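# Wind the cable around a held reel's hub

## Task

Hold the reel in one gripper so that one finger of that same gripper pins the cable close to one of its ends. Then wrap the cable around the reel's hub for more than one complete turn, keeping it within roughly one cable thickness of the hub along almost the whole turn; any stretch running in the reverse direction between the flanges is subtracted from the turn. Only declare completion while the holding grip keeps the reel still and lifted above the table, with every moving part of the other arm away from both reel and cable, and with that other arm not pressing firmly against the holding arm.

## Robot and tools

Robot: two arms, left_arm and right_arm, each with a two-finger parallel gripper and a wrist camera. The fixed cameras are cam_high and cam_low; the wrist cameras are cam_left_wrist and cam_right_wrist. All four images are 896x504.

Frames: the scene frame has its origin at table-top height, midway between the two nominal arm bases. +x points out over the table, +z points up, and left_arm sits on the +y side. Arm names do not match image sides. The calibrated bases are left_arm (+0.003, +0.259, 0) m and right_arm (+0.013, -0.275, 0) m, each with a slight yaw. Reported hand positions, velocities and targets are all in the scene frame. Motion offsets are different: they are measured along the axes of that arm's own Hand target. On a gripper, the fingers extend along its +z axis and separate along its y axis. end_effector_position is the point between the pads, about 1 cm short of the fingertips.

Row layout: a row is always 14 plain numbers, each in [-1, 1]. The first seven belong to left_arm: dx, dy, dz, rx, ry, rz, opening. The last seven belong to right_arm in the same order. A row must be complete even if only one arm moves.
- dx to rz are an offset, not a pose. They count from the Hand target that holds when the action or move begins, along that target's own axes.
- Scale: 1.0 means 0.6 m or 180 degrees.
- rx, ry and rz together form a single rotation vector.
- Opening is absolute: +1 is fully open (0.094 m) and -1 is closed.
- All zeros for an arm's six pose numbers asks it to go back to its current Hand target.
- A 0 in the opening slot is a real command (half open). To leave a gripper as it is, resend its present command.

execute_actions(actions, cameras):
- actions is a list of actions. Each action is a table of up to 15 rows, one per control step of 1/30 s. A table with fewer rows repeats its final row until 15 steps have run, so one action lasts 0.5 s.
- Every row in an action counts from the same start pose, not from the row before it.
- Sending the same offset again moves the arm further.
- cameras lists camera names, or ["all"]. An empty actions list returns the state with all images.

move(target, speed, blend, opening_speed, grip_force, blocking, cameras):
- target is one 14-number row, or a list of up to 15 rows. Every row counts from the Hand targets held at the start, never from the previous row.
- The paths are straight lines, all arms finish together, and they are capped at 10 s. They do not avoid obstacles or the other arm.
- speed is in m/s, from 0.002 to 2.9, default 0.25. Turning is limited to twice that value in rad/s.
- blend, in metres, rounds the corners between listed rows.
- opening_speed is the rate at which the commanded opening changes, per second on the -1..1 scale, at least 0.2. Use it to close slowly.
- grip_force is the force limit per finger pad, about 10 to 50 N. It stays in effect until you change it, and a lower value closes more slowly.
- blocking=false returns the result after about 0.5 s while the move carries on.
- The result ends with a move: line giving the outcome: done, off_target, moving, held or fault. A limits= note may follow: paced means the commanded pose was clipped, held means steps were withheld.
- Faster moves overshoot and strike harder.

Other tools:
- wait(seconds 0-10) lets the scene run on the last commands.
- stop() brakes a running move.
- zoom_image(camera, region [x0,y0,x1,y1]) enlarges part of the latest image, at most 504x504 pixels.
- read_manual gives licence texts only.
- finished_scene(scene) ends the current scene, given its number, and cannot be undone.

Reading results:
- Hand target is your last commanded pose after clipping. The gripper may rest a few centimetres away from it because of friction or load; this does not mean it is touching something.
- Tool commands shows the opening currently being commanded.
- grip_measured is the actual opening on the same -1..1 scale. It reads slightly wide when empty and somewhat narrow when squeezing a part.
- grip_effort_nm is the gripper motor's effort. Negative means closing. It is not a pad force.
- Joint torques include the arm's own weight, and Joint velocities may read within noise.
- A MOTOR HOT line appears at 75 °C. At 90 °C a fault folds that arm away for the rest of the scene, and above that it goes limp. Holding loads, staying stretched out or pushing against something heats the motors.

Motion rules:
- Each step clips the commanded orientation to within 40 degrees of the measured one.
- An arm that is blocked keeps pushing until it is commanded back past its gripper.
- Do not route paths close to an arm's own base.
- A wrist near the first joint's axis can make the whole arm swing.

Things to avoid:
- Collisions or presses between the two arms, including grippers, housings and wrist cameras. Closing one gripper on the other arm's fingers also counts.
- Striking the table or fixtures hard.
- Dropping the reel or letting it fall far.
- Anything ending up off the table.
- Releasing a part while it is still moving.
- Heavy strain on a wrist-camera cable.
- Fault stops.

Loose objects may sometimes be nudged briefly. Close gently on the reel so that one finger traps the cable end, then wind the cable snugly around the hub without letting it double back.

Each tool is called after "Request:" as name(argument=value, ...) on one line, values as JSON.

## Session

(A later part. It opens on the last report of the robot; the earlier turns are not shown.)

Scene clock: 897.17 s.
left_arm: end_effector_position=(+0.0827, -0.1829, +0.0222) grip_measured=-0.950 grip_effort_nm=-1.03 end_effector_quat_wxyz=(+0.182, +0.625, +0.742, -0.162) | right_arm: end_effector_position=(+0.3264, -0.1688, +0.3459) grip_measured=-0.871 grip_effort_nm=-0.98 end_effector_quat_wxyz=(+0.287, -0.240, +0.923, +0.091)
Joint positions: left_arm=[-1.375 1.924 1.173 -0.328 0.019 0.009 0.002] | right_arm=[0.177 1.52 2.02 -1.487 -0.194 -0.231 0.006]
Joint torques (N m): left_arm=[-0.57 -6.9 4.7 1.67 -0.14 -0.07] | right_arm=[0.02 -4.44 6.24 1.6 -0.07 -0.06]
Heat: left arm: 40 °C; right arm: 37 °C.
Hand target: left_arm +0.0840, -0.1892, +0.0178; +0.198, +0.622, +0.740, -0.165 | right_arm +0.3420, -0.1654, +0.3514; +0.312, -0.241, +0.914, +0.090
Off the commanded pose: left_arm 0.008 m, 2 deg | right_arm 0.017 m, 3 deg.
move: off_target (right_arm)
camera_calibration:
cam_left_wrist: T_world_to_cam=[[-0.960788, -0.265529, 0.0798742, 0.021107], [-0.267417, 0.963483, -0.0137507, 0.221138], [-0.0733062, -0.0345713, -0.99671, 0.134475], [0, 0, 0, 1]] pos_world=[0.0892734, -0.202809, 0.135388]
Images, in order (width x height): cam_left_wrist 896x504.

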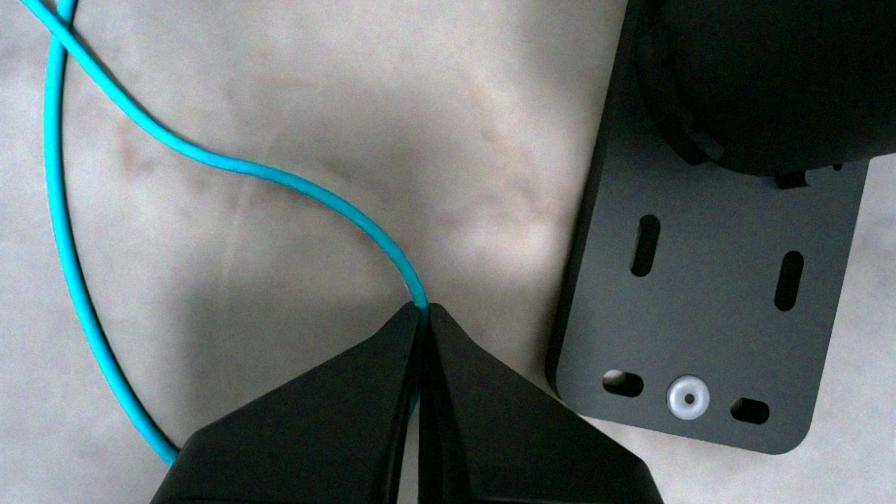

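Request:
move(target=[[-0.08,0.01,-0.15,0,0,0,-1,0,0,0,0,0,0,-1],[-0.24,0.0325,-0.462,-0.095,-0.33,-0.056,-1,0,0,0,0,0,0,-1]], speed=0.15, blend=[0.03,0], cameras=["cam_high","cam_low"])

Request:
zoom_image(camera="cam_low", region=[290, 50, 450, 270])

Request:
zoom_image(camera="cam_high", region=[330, 180, 490, 300])

Scene clock: 908.10 s.
left_arm: end_effector_position=(+0.1002, -0.1777, +0.3104) grip_measured=-0.950 grip_effort_nm=-1.03 end_effector_quat_wxyz=(+0.586, +0.387, +0.625, -0.340) | right_arm: end_effector_position=(+0.3264, -0.1688, +0.3459) grip_measured=-0.871 grip_effort_nm=-0.98 end_effector_quat_wxyz=(+0.287, -0.240, +0.923, +0.091)
Joint positions: left_arm=[-1.517 1.343 0.926 0.327 -0.447 -0.01 0.002] | right_arm=[0.177 1.52 2.02 -1.487 -0.194 -0.231 0.006]
Joint torques (N m): left_arm=[-0.57 -5.9 5.81 2.57 -0.19 0.11] | right_arm=[0.06 -4.26 6.34 1.63 0 -0.06]
Heat: left arm: 41 °C; right arm: 37 °C.
Hand target: left_arm +0.1006, -0.1731, +0.3299; +0.608, +0.360, +0.610, -0.359 | right_arm +0.3420, -0.1654, +0.3514; +0.312, -0.241, +0.914, +0.090
Off the commanded pose: left_arm 0.020 m, 5 deg | right_arm 0.017 m, 3 deg.
move: off_target (left_arm, right_arm)
Images, in order (width x height): cam_high 896x504, cam_low 896x504.

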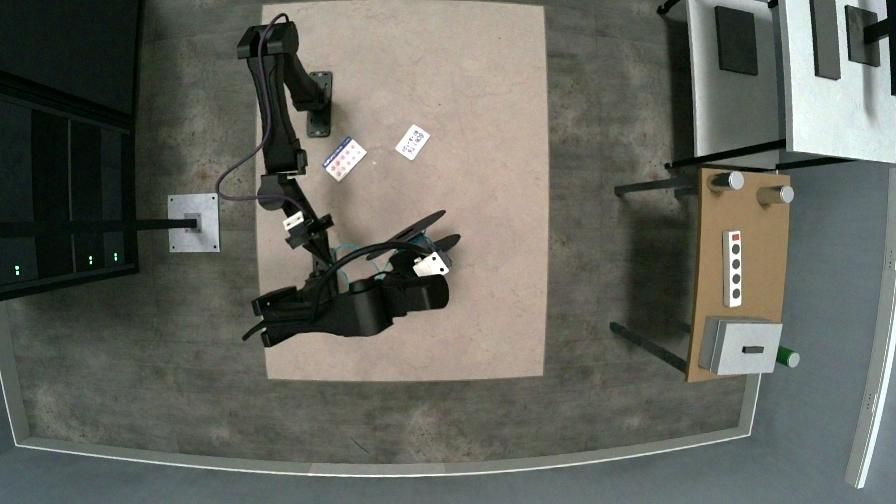

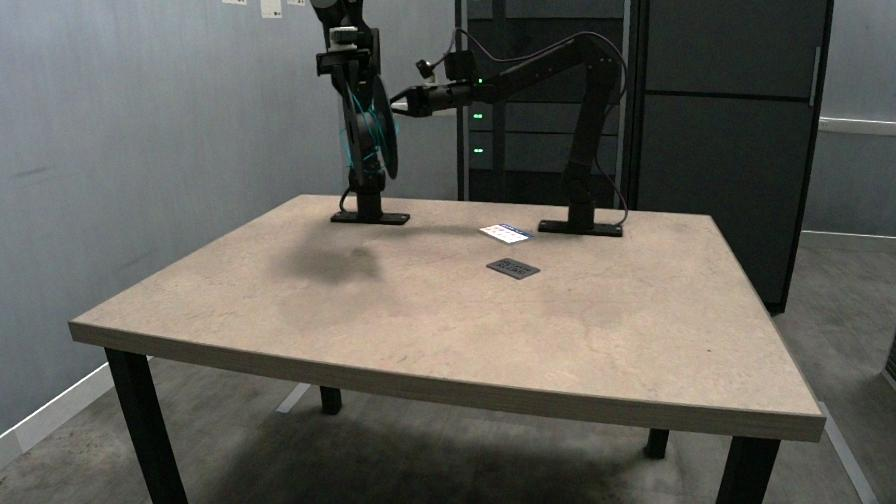

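Scaled by 2.291 from the camera's 896x504 image, which has a finer 1280x720 frame.

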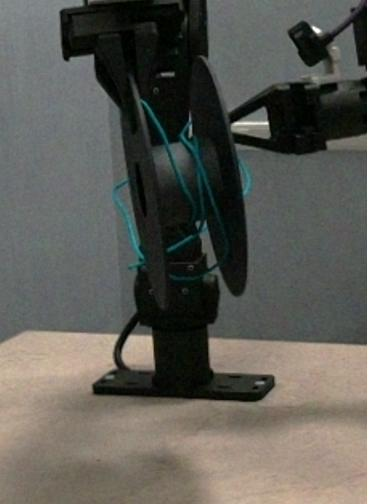

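Scaled by 3.150 from the camera's 896x504 image, which has a finer 1280x720 frame.

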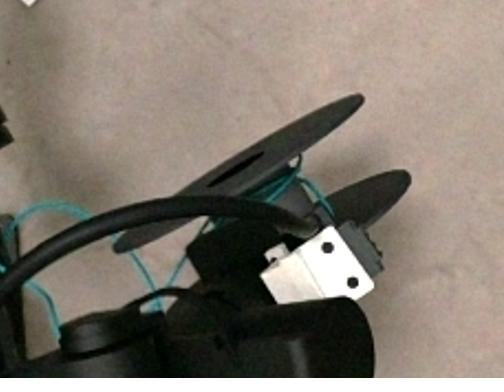

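Request:
move(target=[-0.4,0.025,-0.02,0,0,0,-1,0,0,0,0,0,0,-1], speed=0.12, cameras=["cam_high","cam_low"])

Request:
zoom_image(camera="cam_low", region=[290, 0, 450, 240])

Request:
zoom_image(camera="cam_high", region=[310, 180, 470, 300])

Scene clock: 914.03 s.
left_arm: end_effector_position=(+0.1075, -0.1595, +0.5663) grip_measured=-0.950 grip_effort_nm=-1.03 end_effector_quat_wxyz=(+0.610, +0.357, +0.609, -0.360) | right_arm: end_effector_position=(+0.3264, -0.1688, +0.3459) grip_measured=-0.871 grip_effort_nm=-0.98 end_effector_quat_wxyz=(+0.287, -0.240, +0.923, +0.091)
Joint positions: left_arm=[-1.497 1.561 2.131 -0.566 -0.444 -0.001 0.002] | right_arm=[0.177 1.52 2.02 -1.487 -0.194 -0.231 0.006]
Joint torques (N m): left_arm=[0.44 -4.14 8.49 1.49 0.11 0.04] | right_arm=[0.05 -4.46 6.3 1.62 0.01 -0.07]
Heat: left arm: 41 °C; right arm: 37 °C.
Hand target: left_arm +0.1084, -0.1561, +0.5699; +0.608, +0.360, +0.610, -0.359 | right_arm +0.3420, -0.1654, +0.3514; +0.312, -0.241, +0.914, +0.090
Off the commanded pose: left_arm 0.005 m, 0 deg | right_arm 0.017 m, 3 deg.
move: off_target (right_arm)
Images, in order (width x height): cam_high 896x504, cam_low 896x504.

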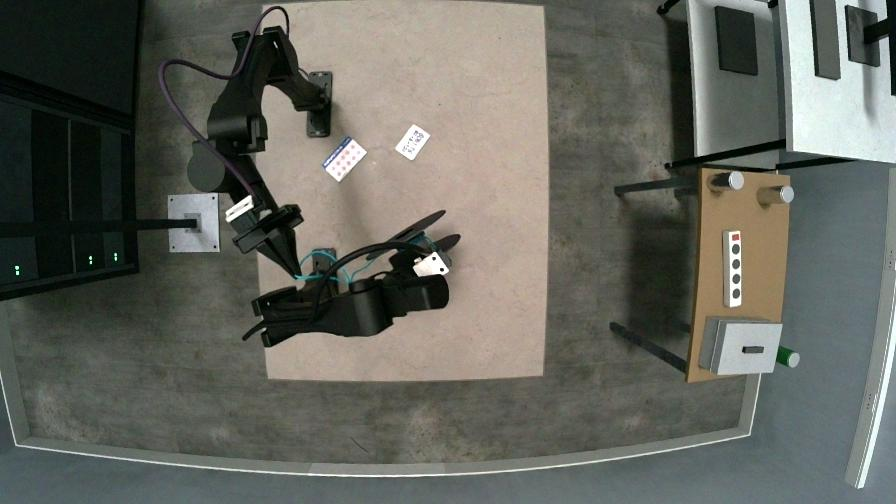

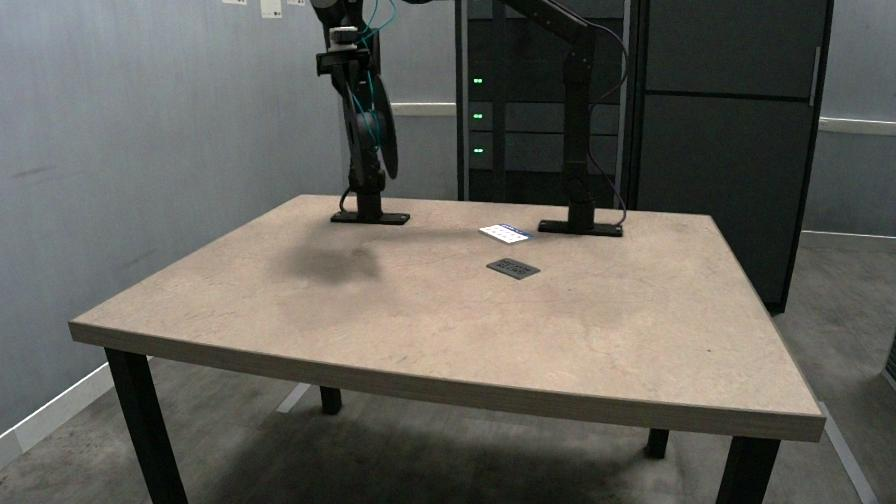

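Scaled by 2.100 from the camera's 896x504 image, which has a finer 1280x720 frame.

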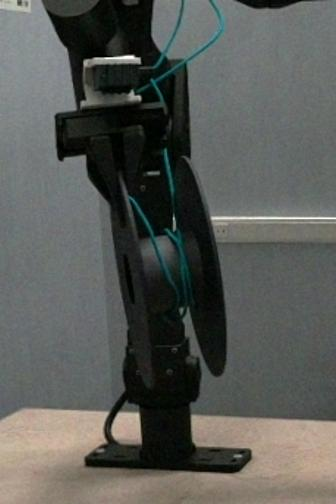

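Scaled by 3.150 from the camera's 896x504 image, which has a finer 1280x720 frame.

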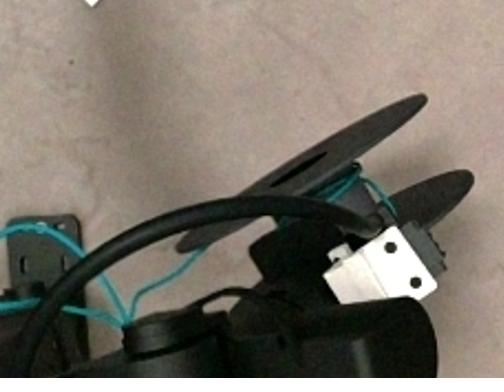

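Request:
move(target=[[0,0.192,-0.133,0,0,0,-1,0,0,0,0,0,0,-1],[0.083,0.415,-0.125,0,0,0,-1,0,0,0,0,0,0,-1],[0.25,0.64,0.057,0,0,0,-1,0,0,0,0,0,0,-1]], speed=0.18, blend=[0.05,0.04,0], cameras=["cam_high","cam_low","cam_right_wrist"])

Request:
zoom_image(camera="cam_low", region=[290, 0, 450, 240])

Request:
zoom_image(camera="cam_right_wrist", region=[180, 200, 440, 420])

Request:
zoom_image(camera="cam_high", region=[330, 180, 490, 300])

Scene clock: 926.30 s.
left_arm: end_effector_position=(+0.4603, -0.0002, +0.3836) grip_measured=-0.950 grip_effort_nm=-1.03 end_effector_quat_wxyz=(+0.567, +0.344, +0.653, -0.365) | right_arm: end_effector_position=(+0.3267, -0.1687, +0.3461) grip_measured=-0.871 grip_effort_nm=-0.98 end_effector_quat_wxyz=(+0.287, -0.240, +0.923, +0.091)
Joint positions: left_arm=[-0.264 1.735 1.614 -0.006 0.777 0.003 0.002] | right_arm=[0.177 1.52 2.02 -1.486 -0.194 -0.231 0.006]
Joint torques (N m): left_arm=[0.54 -7.75 10.84 2.39 0.19 0.01] | right_arm=[0.03 -4.48 6.35 1.59 -0.03 -0.06]
Heat: left arm: 42 °C; right arm: 37 °C.
Hand target: left_arm +0.4607, +0.0001, +0.4196; +0.608, +0.360, +0.610, -0.359 | right_arm +0.3420, -0.1654, +0.3514; +0.312, -0.241, +0.914, +0.090
Off the commanded pose: left_arm 0.036 m, 7 deg | right_arm 0.017 m, 3 deg.
move: off_target (left_arm, right_arm)
camera_calibration:
cam_right_wrist: T_world_to_cam=[[0.566442, -0.822195, 0.0560251, -0.350274], [-0.812347, -0.568512, -0.12995, 0.233976], [0.138695, 0.0280971, -0.989937, 0.417091], [0, 0, 0, 1]] pos_world=[0.330631, -0.166695, 0.462922]
Images, in order (width x height): cam_high 896x504, cam_low 896x504, cam_right_wrist 896x504.

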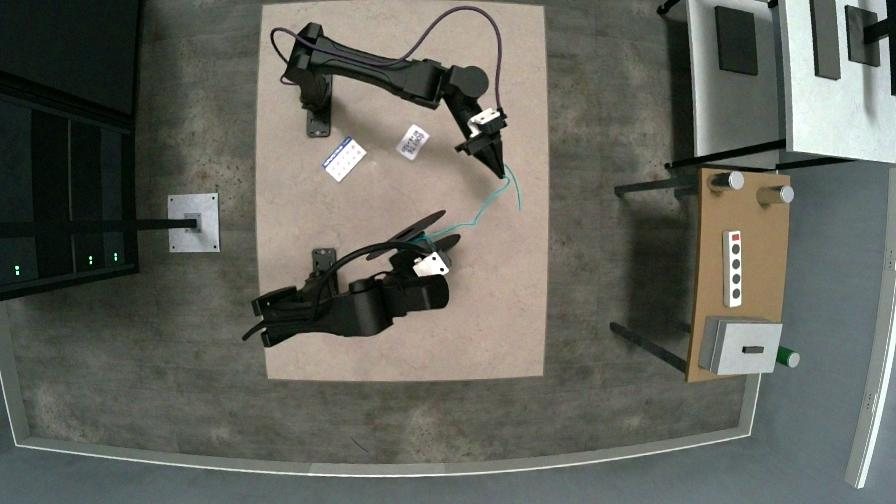

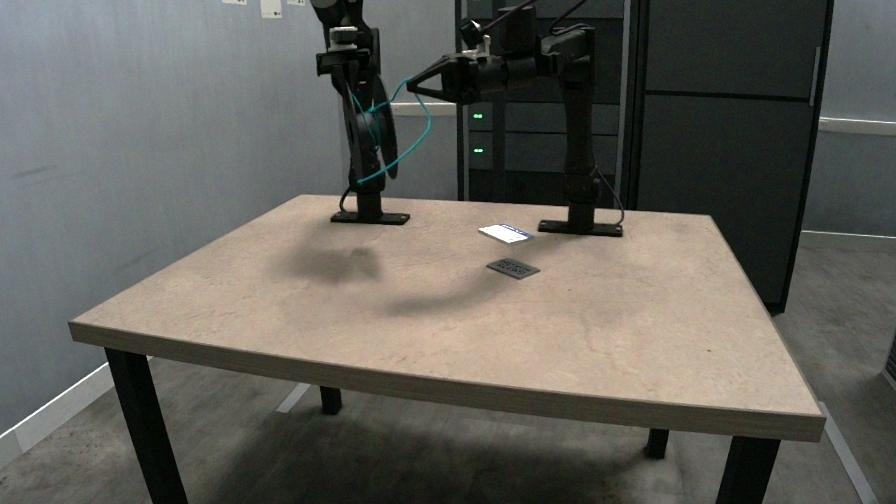

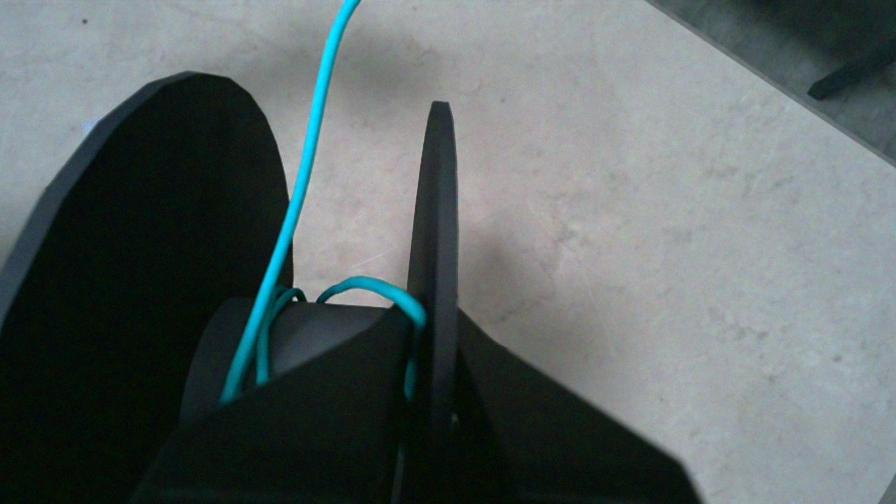

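Scaled by 2.100 from the camera's 896x504 image, which has a finer 1280x720 frame.

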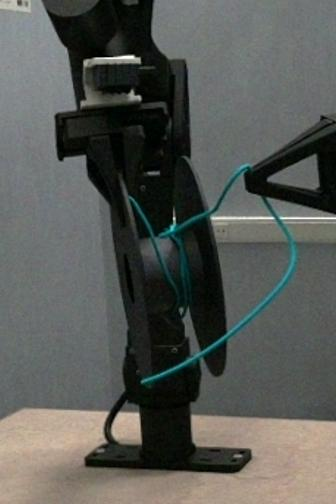

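Scaled by 1.938 from the camera's 896x504 image, which has a finer 1280x720 frame.

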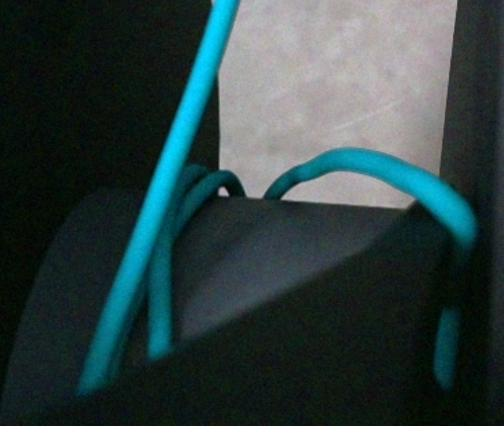

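Scaled by 3.150 from the camera's 896x504 image, which has a finer 1280x720 frame.

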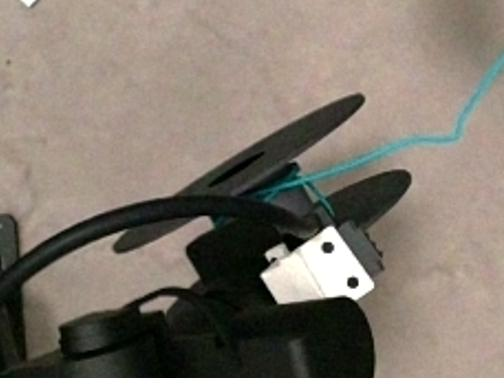

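Request:
move(target=[[0.45,-0.08,0.087,0,0,0,-1,0,0,0,0,0,0,-1],[0.5,-0.296,0.084,0,0,0,-1,0,0,0,0,0,0,-1],[0.483,-0.593,0.034,0,0,0,-1,0,0,0,0,0,0,-1],[0.15,-0.665,-0.039,0,0,0,-1,0,0,0,0,0,0,-1]], speed=0.15, blend=[0.02,0.02,0.02,0], cameras=["cam_high","cam_low","cam_right_wrist"])

Request:
zoom_image(camera="cam_low", region=[290, 0, 450, 240])

Request:
zoom_image(camera="cam_right_wrist", region=[180, 200, 440, 420])

Scene clock: 937.70 s.
left_arm: end_effector_position=(+0.1114, -0.1715, +0.2947) grip_measured=-0.950 grip_effort_nm=-1.03 end_effector_quat_wxyz=(+0.601, +0.368, +0.629, -0.329) | right_arm: end_effector_position=(+0.3269, -0.1695, +0.3460) grip_measured=-0.871 grip_effort_nm=-0.98 end_effector_quat_wxyz=(+0.287, -0.238, +0.924, +0.089)
Joint positions: left_arm=[-1.505 1.354 0.851 0.433 -0.484 -0.004 0.002] | right_arm=[0.177 1.52 2.02 -1.486 -0.189 -0.227 0.006]
Joint torques (N m): left_arm=[-1.73 -7.21 11.62 1.62 0.06 -0.01] | right_arm=[-0.2 -4.44 6.28 1.62 -0.03 0]
Heat: left arm: 43 °C; right arm: 37 °C.
Hand target: left_arm +0.0999, -0.1721, +0.3299; +0.608, +0.360, +0.610, -0.359 | right_arm +0.3420, -0.1654, +0.3514; +0.312, -0.241, +0.914, +0.090
Off the commanded pose: left_arm 0.037 m, 4 deg | right_arm 0.017 m, 3 deg.
move: off_target (left_arm, right_arm)
camera_calibration:
cam_right_wrist: T_world_to_cam=[[0.561321, -0.825639, 0.0569194, -0.350304], [-0.81595, -0.563608, -0.128731, 0.235253], [0.138365, 0.0258157, -0.990045, 0.41675], [0, 0, 0, 1]] pos_world=[0.330924, -0.167392, 0.462824]
Images, in order (width x height): cam_high 896x504, cam_low 896x504, cam_right_wrist 896x504.

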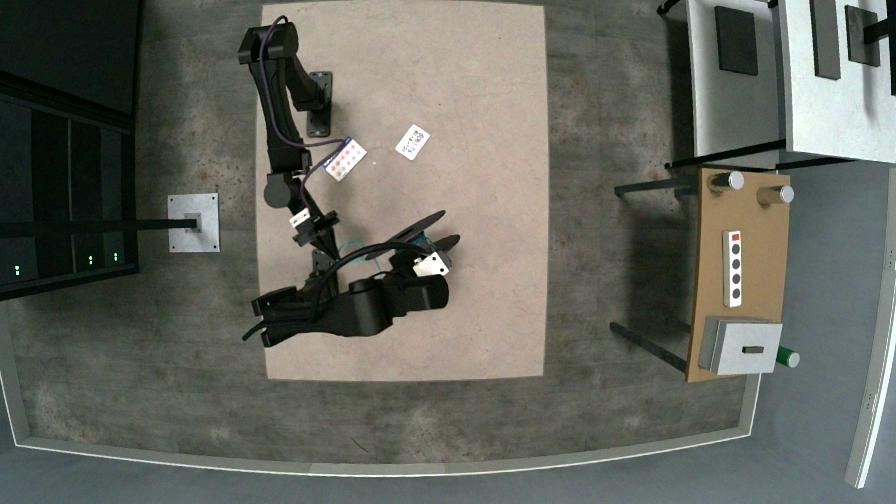

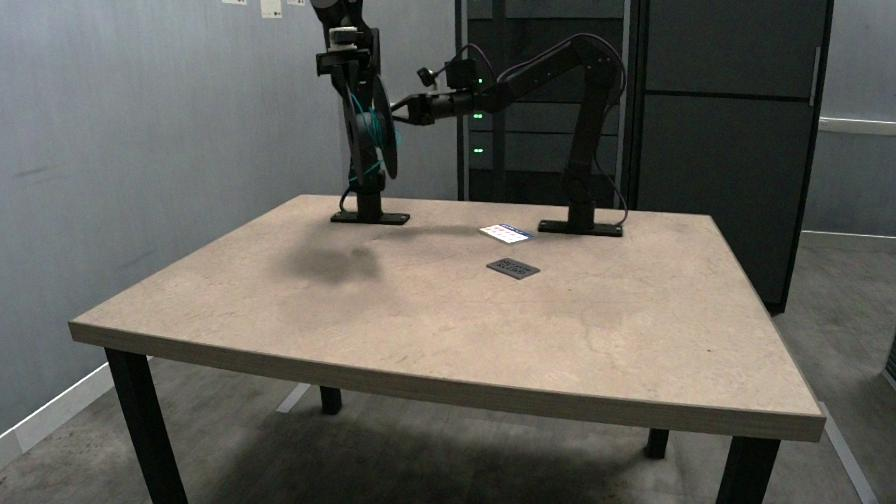

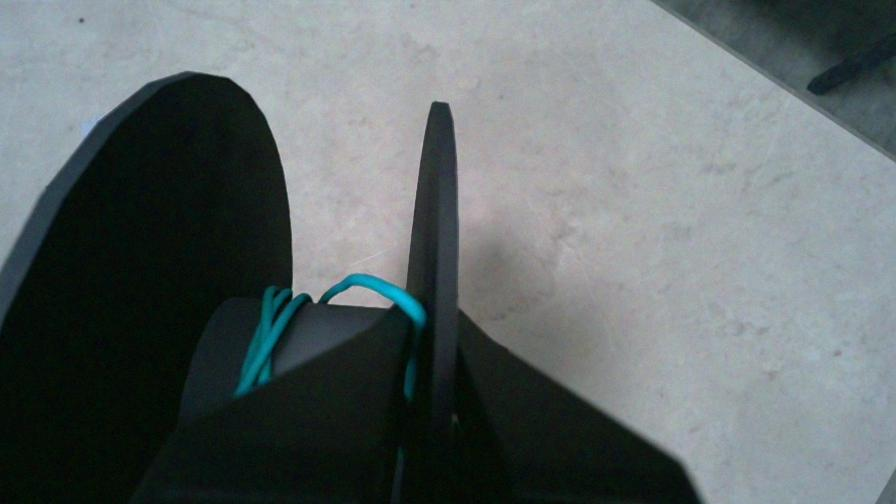

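Scaled by 2.100 from the camera's 896x504 image, which has a finer 1280x720 frame.

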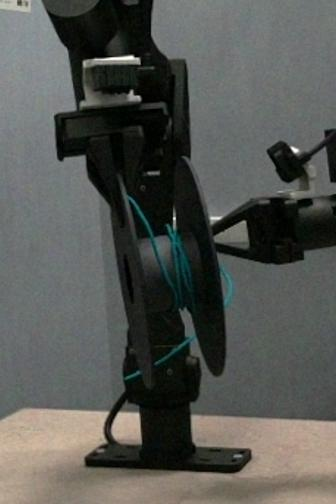

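Scaled by 1.938 from the camera's 896x504 image, which has a finer 1280x720 frame.

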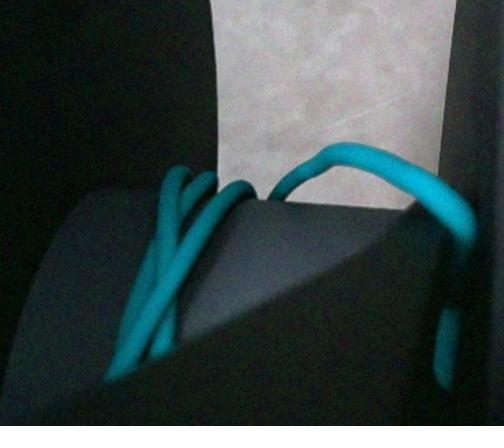

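Request:
move(target=[[0.2,-0.01,0.02,0,0,0,-1,0,0,0,0,0,0,-1],[0.2,-0.01,0.02,0,0,0,-0.4,0,0,0,0,0,0,-1],[0.2,-0.01,-0.28,0,0,0,-0.4,0,0,0,0,0,0,-1]], speed=0.15, cameras=["cam_high","cam_low","cam_right_wrist"])

Request:
zoom_image(camera="cam_low", region=[330, 80, 410, 180])

Request:
zoom_image(camera="cam_right_wrist", region=[180, 200, 440, 420])

Request:
zoom_image(camera="cam_high", region=[340, 190, 470, 290])

Scene clock: 946.47 s.
left_arm: end_effector_position=(+0.0132, -0.0294, +0.2123) grip_measured=-0.403 grip_effort_nm=0.13 end_effector_quat_wxyz=(+0.612, +0.360, +0.605, -0.360) | right_arm: end_effector_position=(+0.3272, -0.1694, +0.3462) grip_measured=-0.871 grip_effort_nm=-0.98 end_effector_quat_wxyz=(+0.288, -0.242, +0.922, +0.088)
Joint positions: left_arm=[-2.095 0.907 0.186 0.736 -1.038 0.019 0.028] | right_arm=[0.177 1.52 2.02 -1.484 -0.189 -0.236 0.006]
Joint torques (N m): left_arm=[-0.57 -1.61 6.43 1.24 -0.15 -0.15] | right_arm=[0.02 -4.45 6.28 1.58 -0.06 0.02]
Heat: left arm: 43 °C; right arm: 37 °C.
Hand target: left_arm +0.0132, -0.0276, +0.2104; +0.608, +0.360, +0.610, -0.359 | right_arm +0.3420, -0.1654, +0.3514; +0.312, -0.241, +0.914, +0.090
Off the commanded pose: left_arm 0.002 m, 1 deg | right_arm 0.016 m, 3 deg.
move: off_target (right_arm); target 2's new opening was sent with left_arm's hand 0.011 m and 4 deg from that target
camera_calibration:
cam_right_wrist: T_world_to_cam=[[0.56719, -0.821189, 0.0627944, -0.353621], [-0.811182, -0.570204, -0.129814, 0.233285], [0.142407, 0.0226913, -0.989548, 0.414877], [0, 0, 0, 1]] pos_world=[0.330725, -0.166784, 0.46303]
Images, in order (width x height): cam_high 896x504, cam_low 896x504, cam_right_wrist 896x504.

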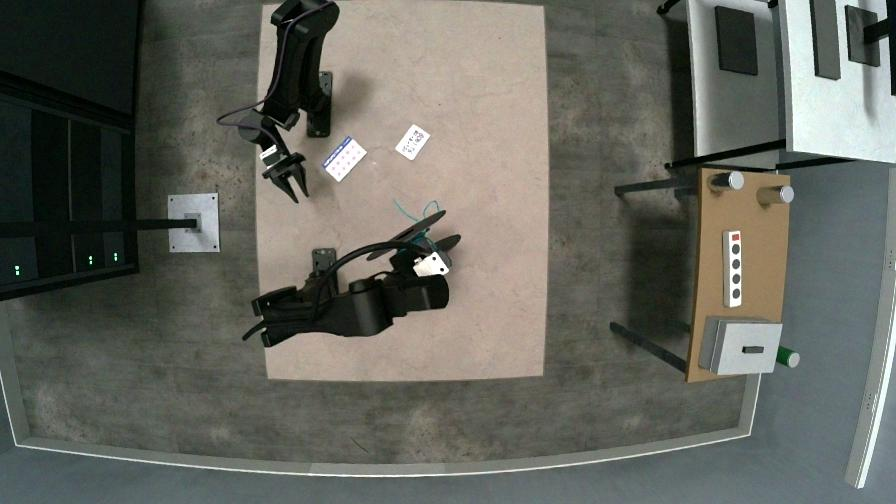

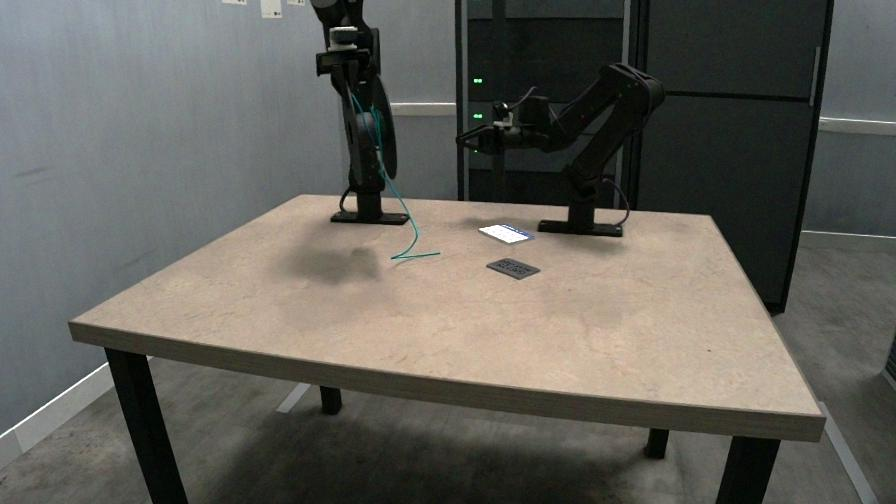

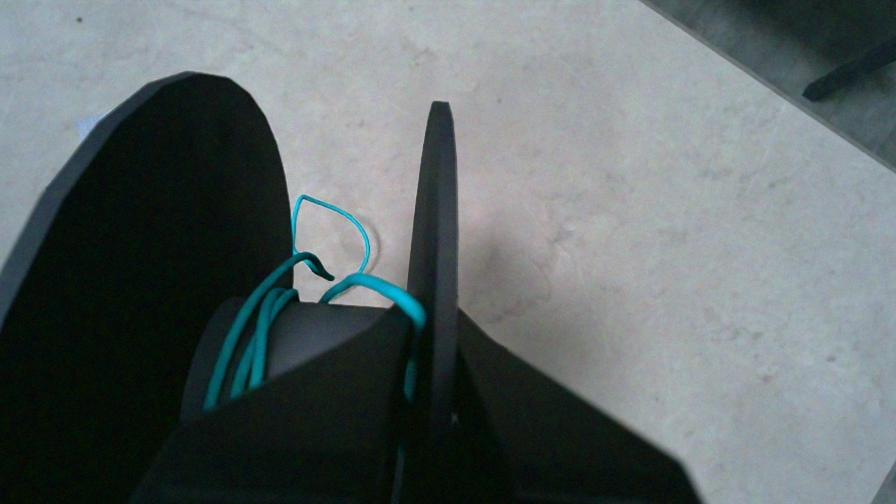

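Scaled by 5.040 from the camera's 896x504 image, which has a finer 1280x720 frame.

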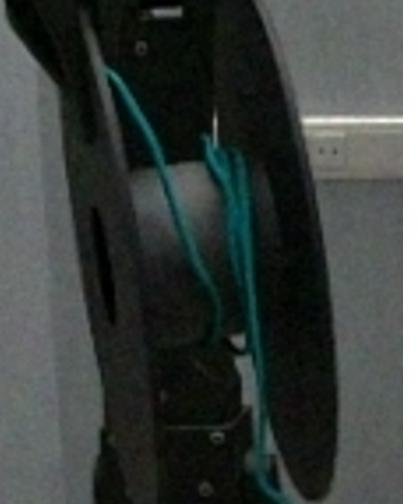

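Scaled by 1.938 from the camera's 896x504 image, which has a finer 1280x720 frame.

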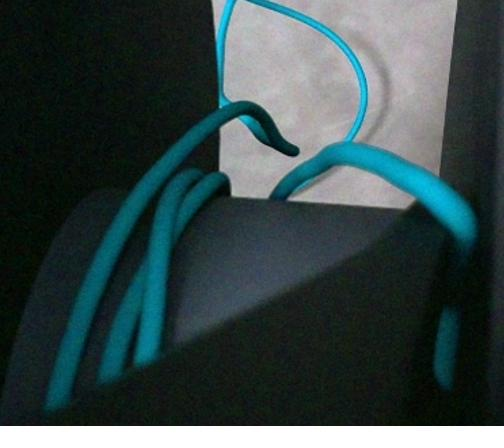

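Scaled by 3.877 from the camera's 896x504 image, which has a finer 1280x720 frame.

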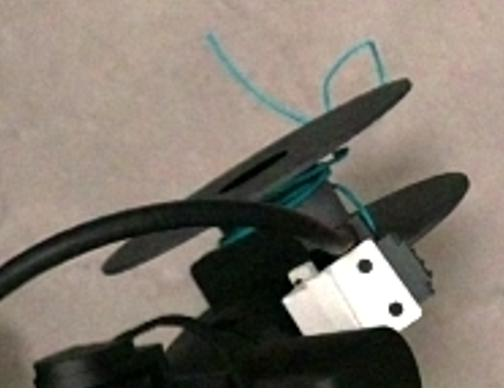

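Request:
finished_scene(scene=1)

The scene is finished: the task was done.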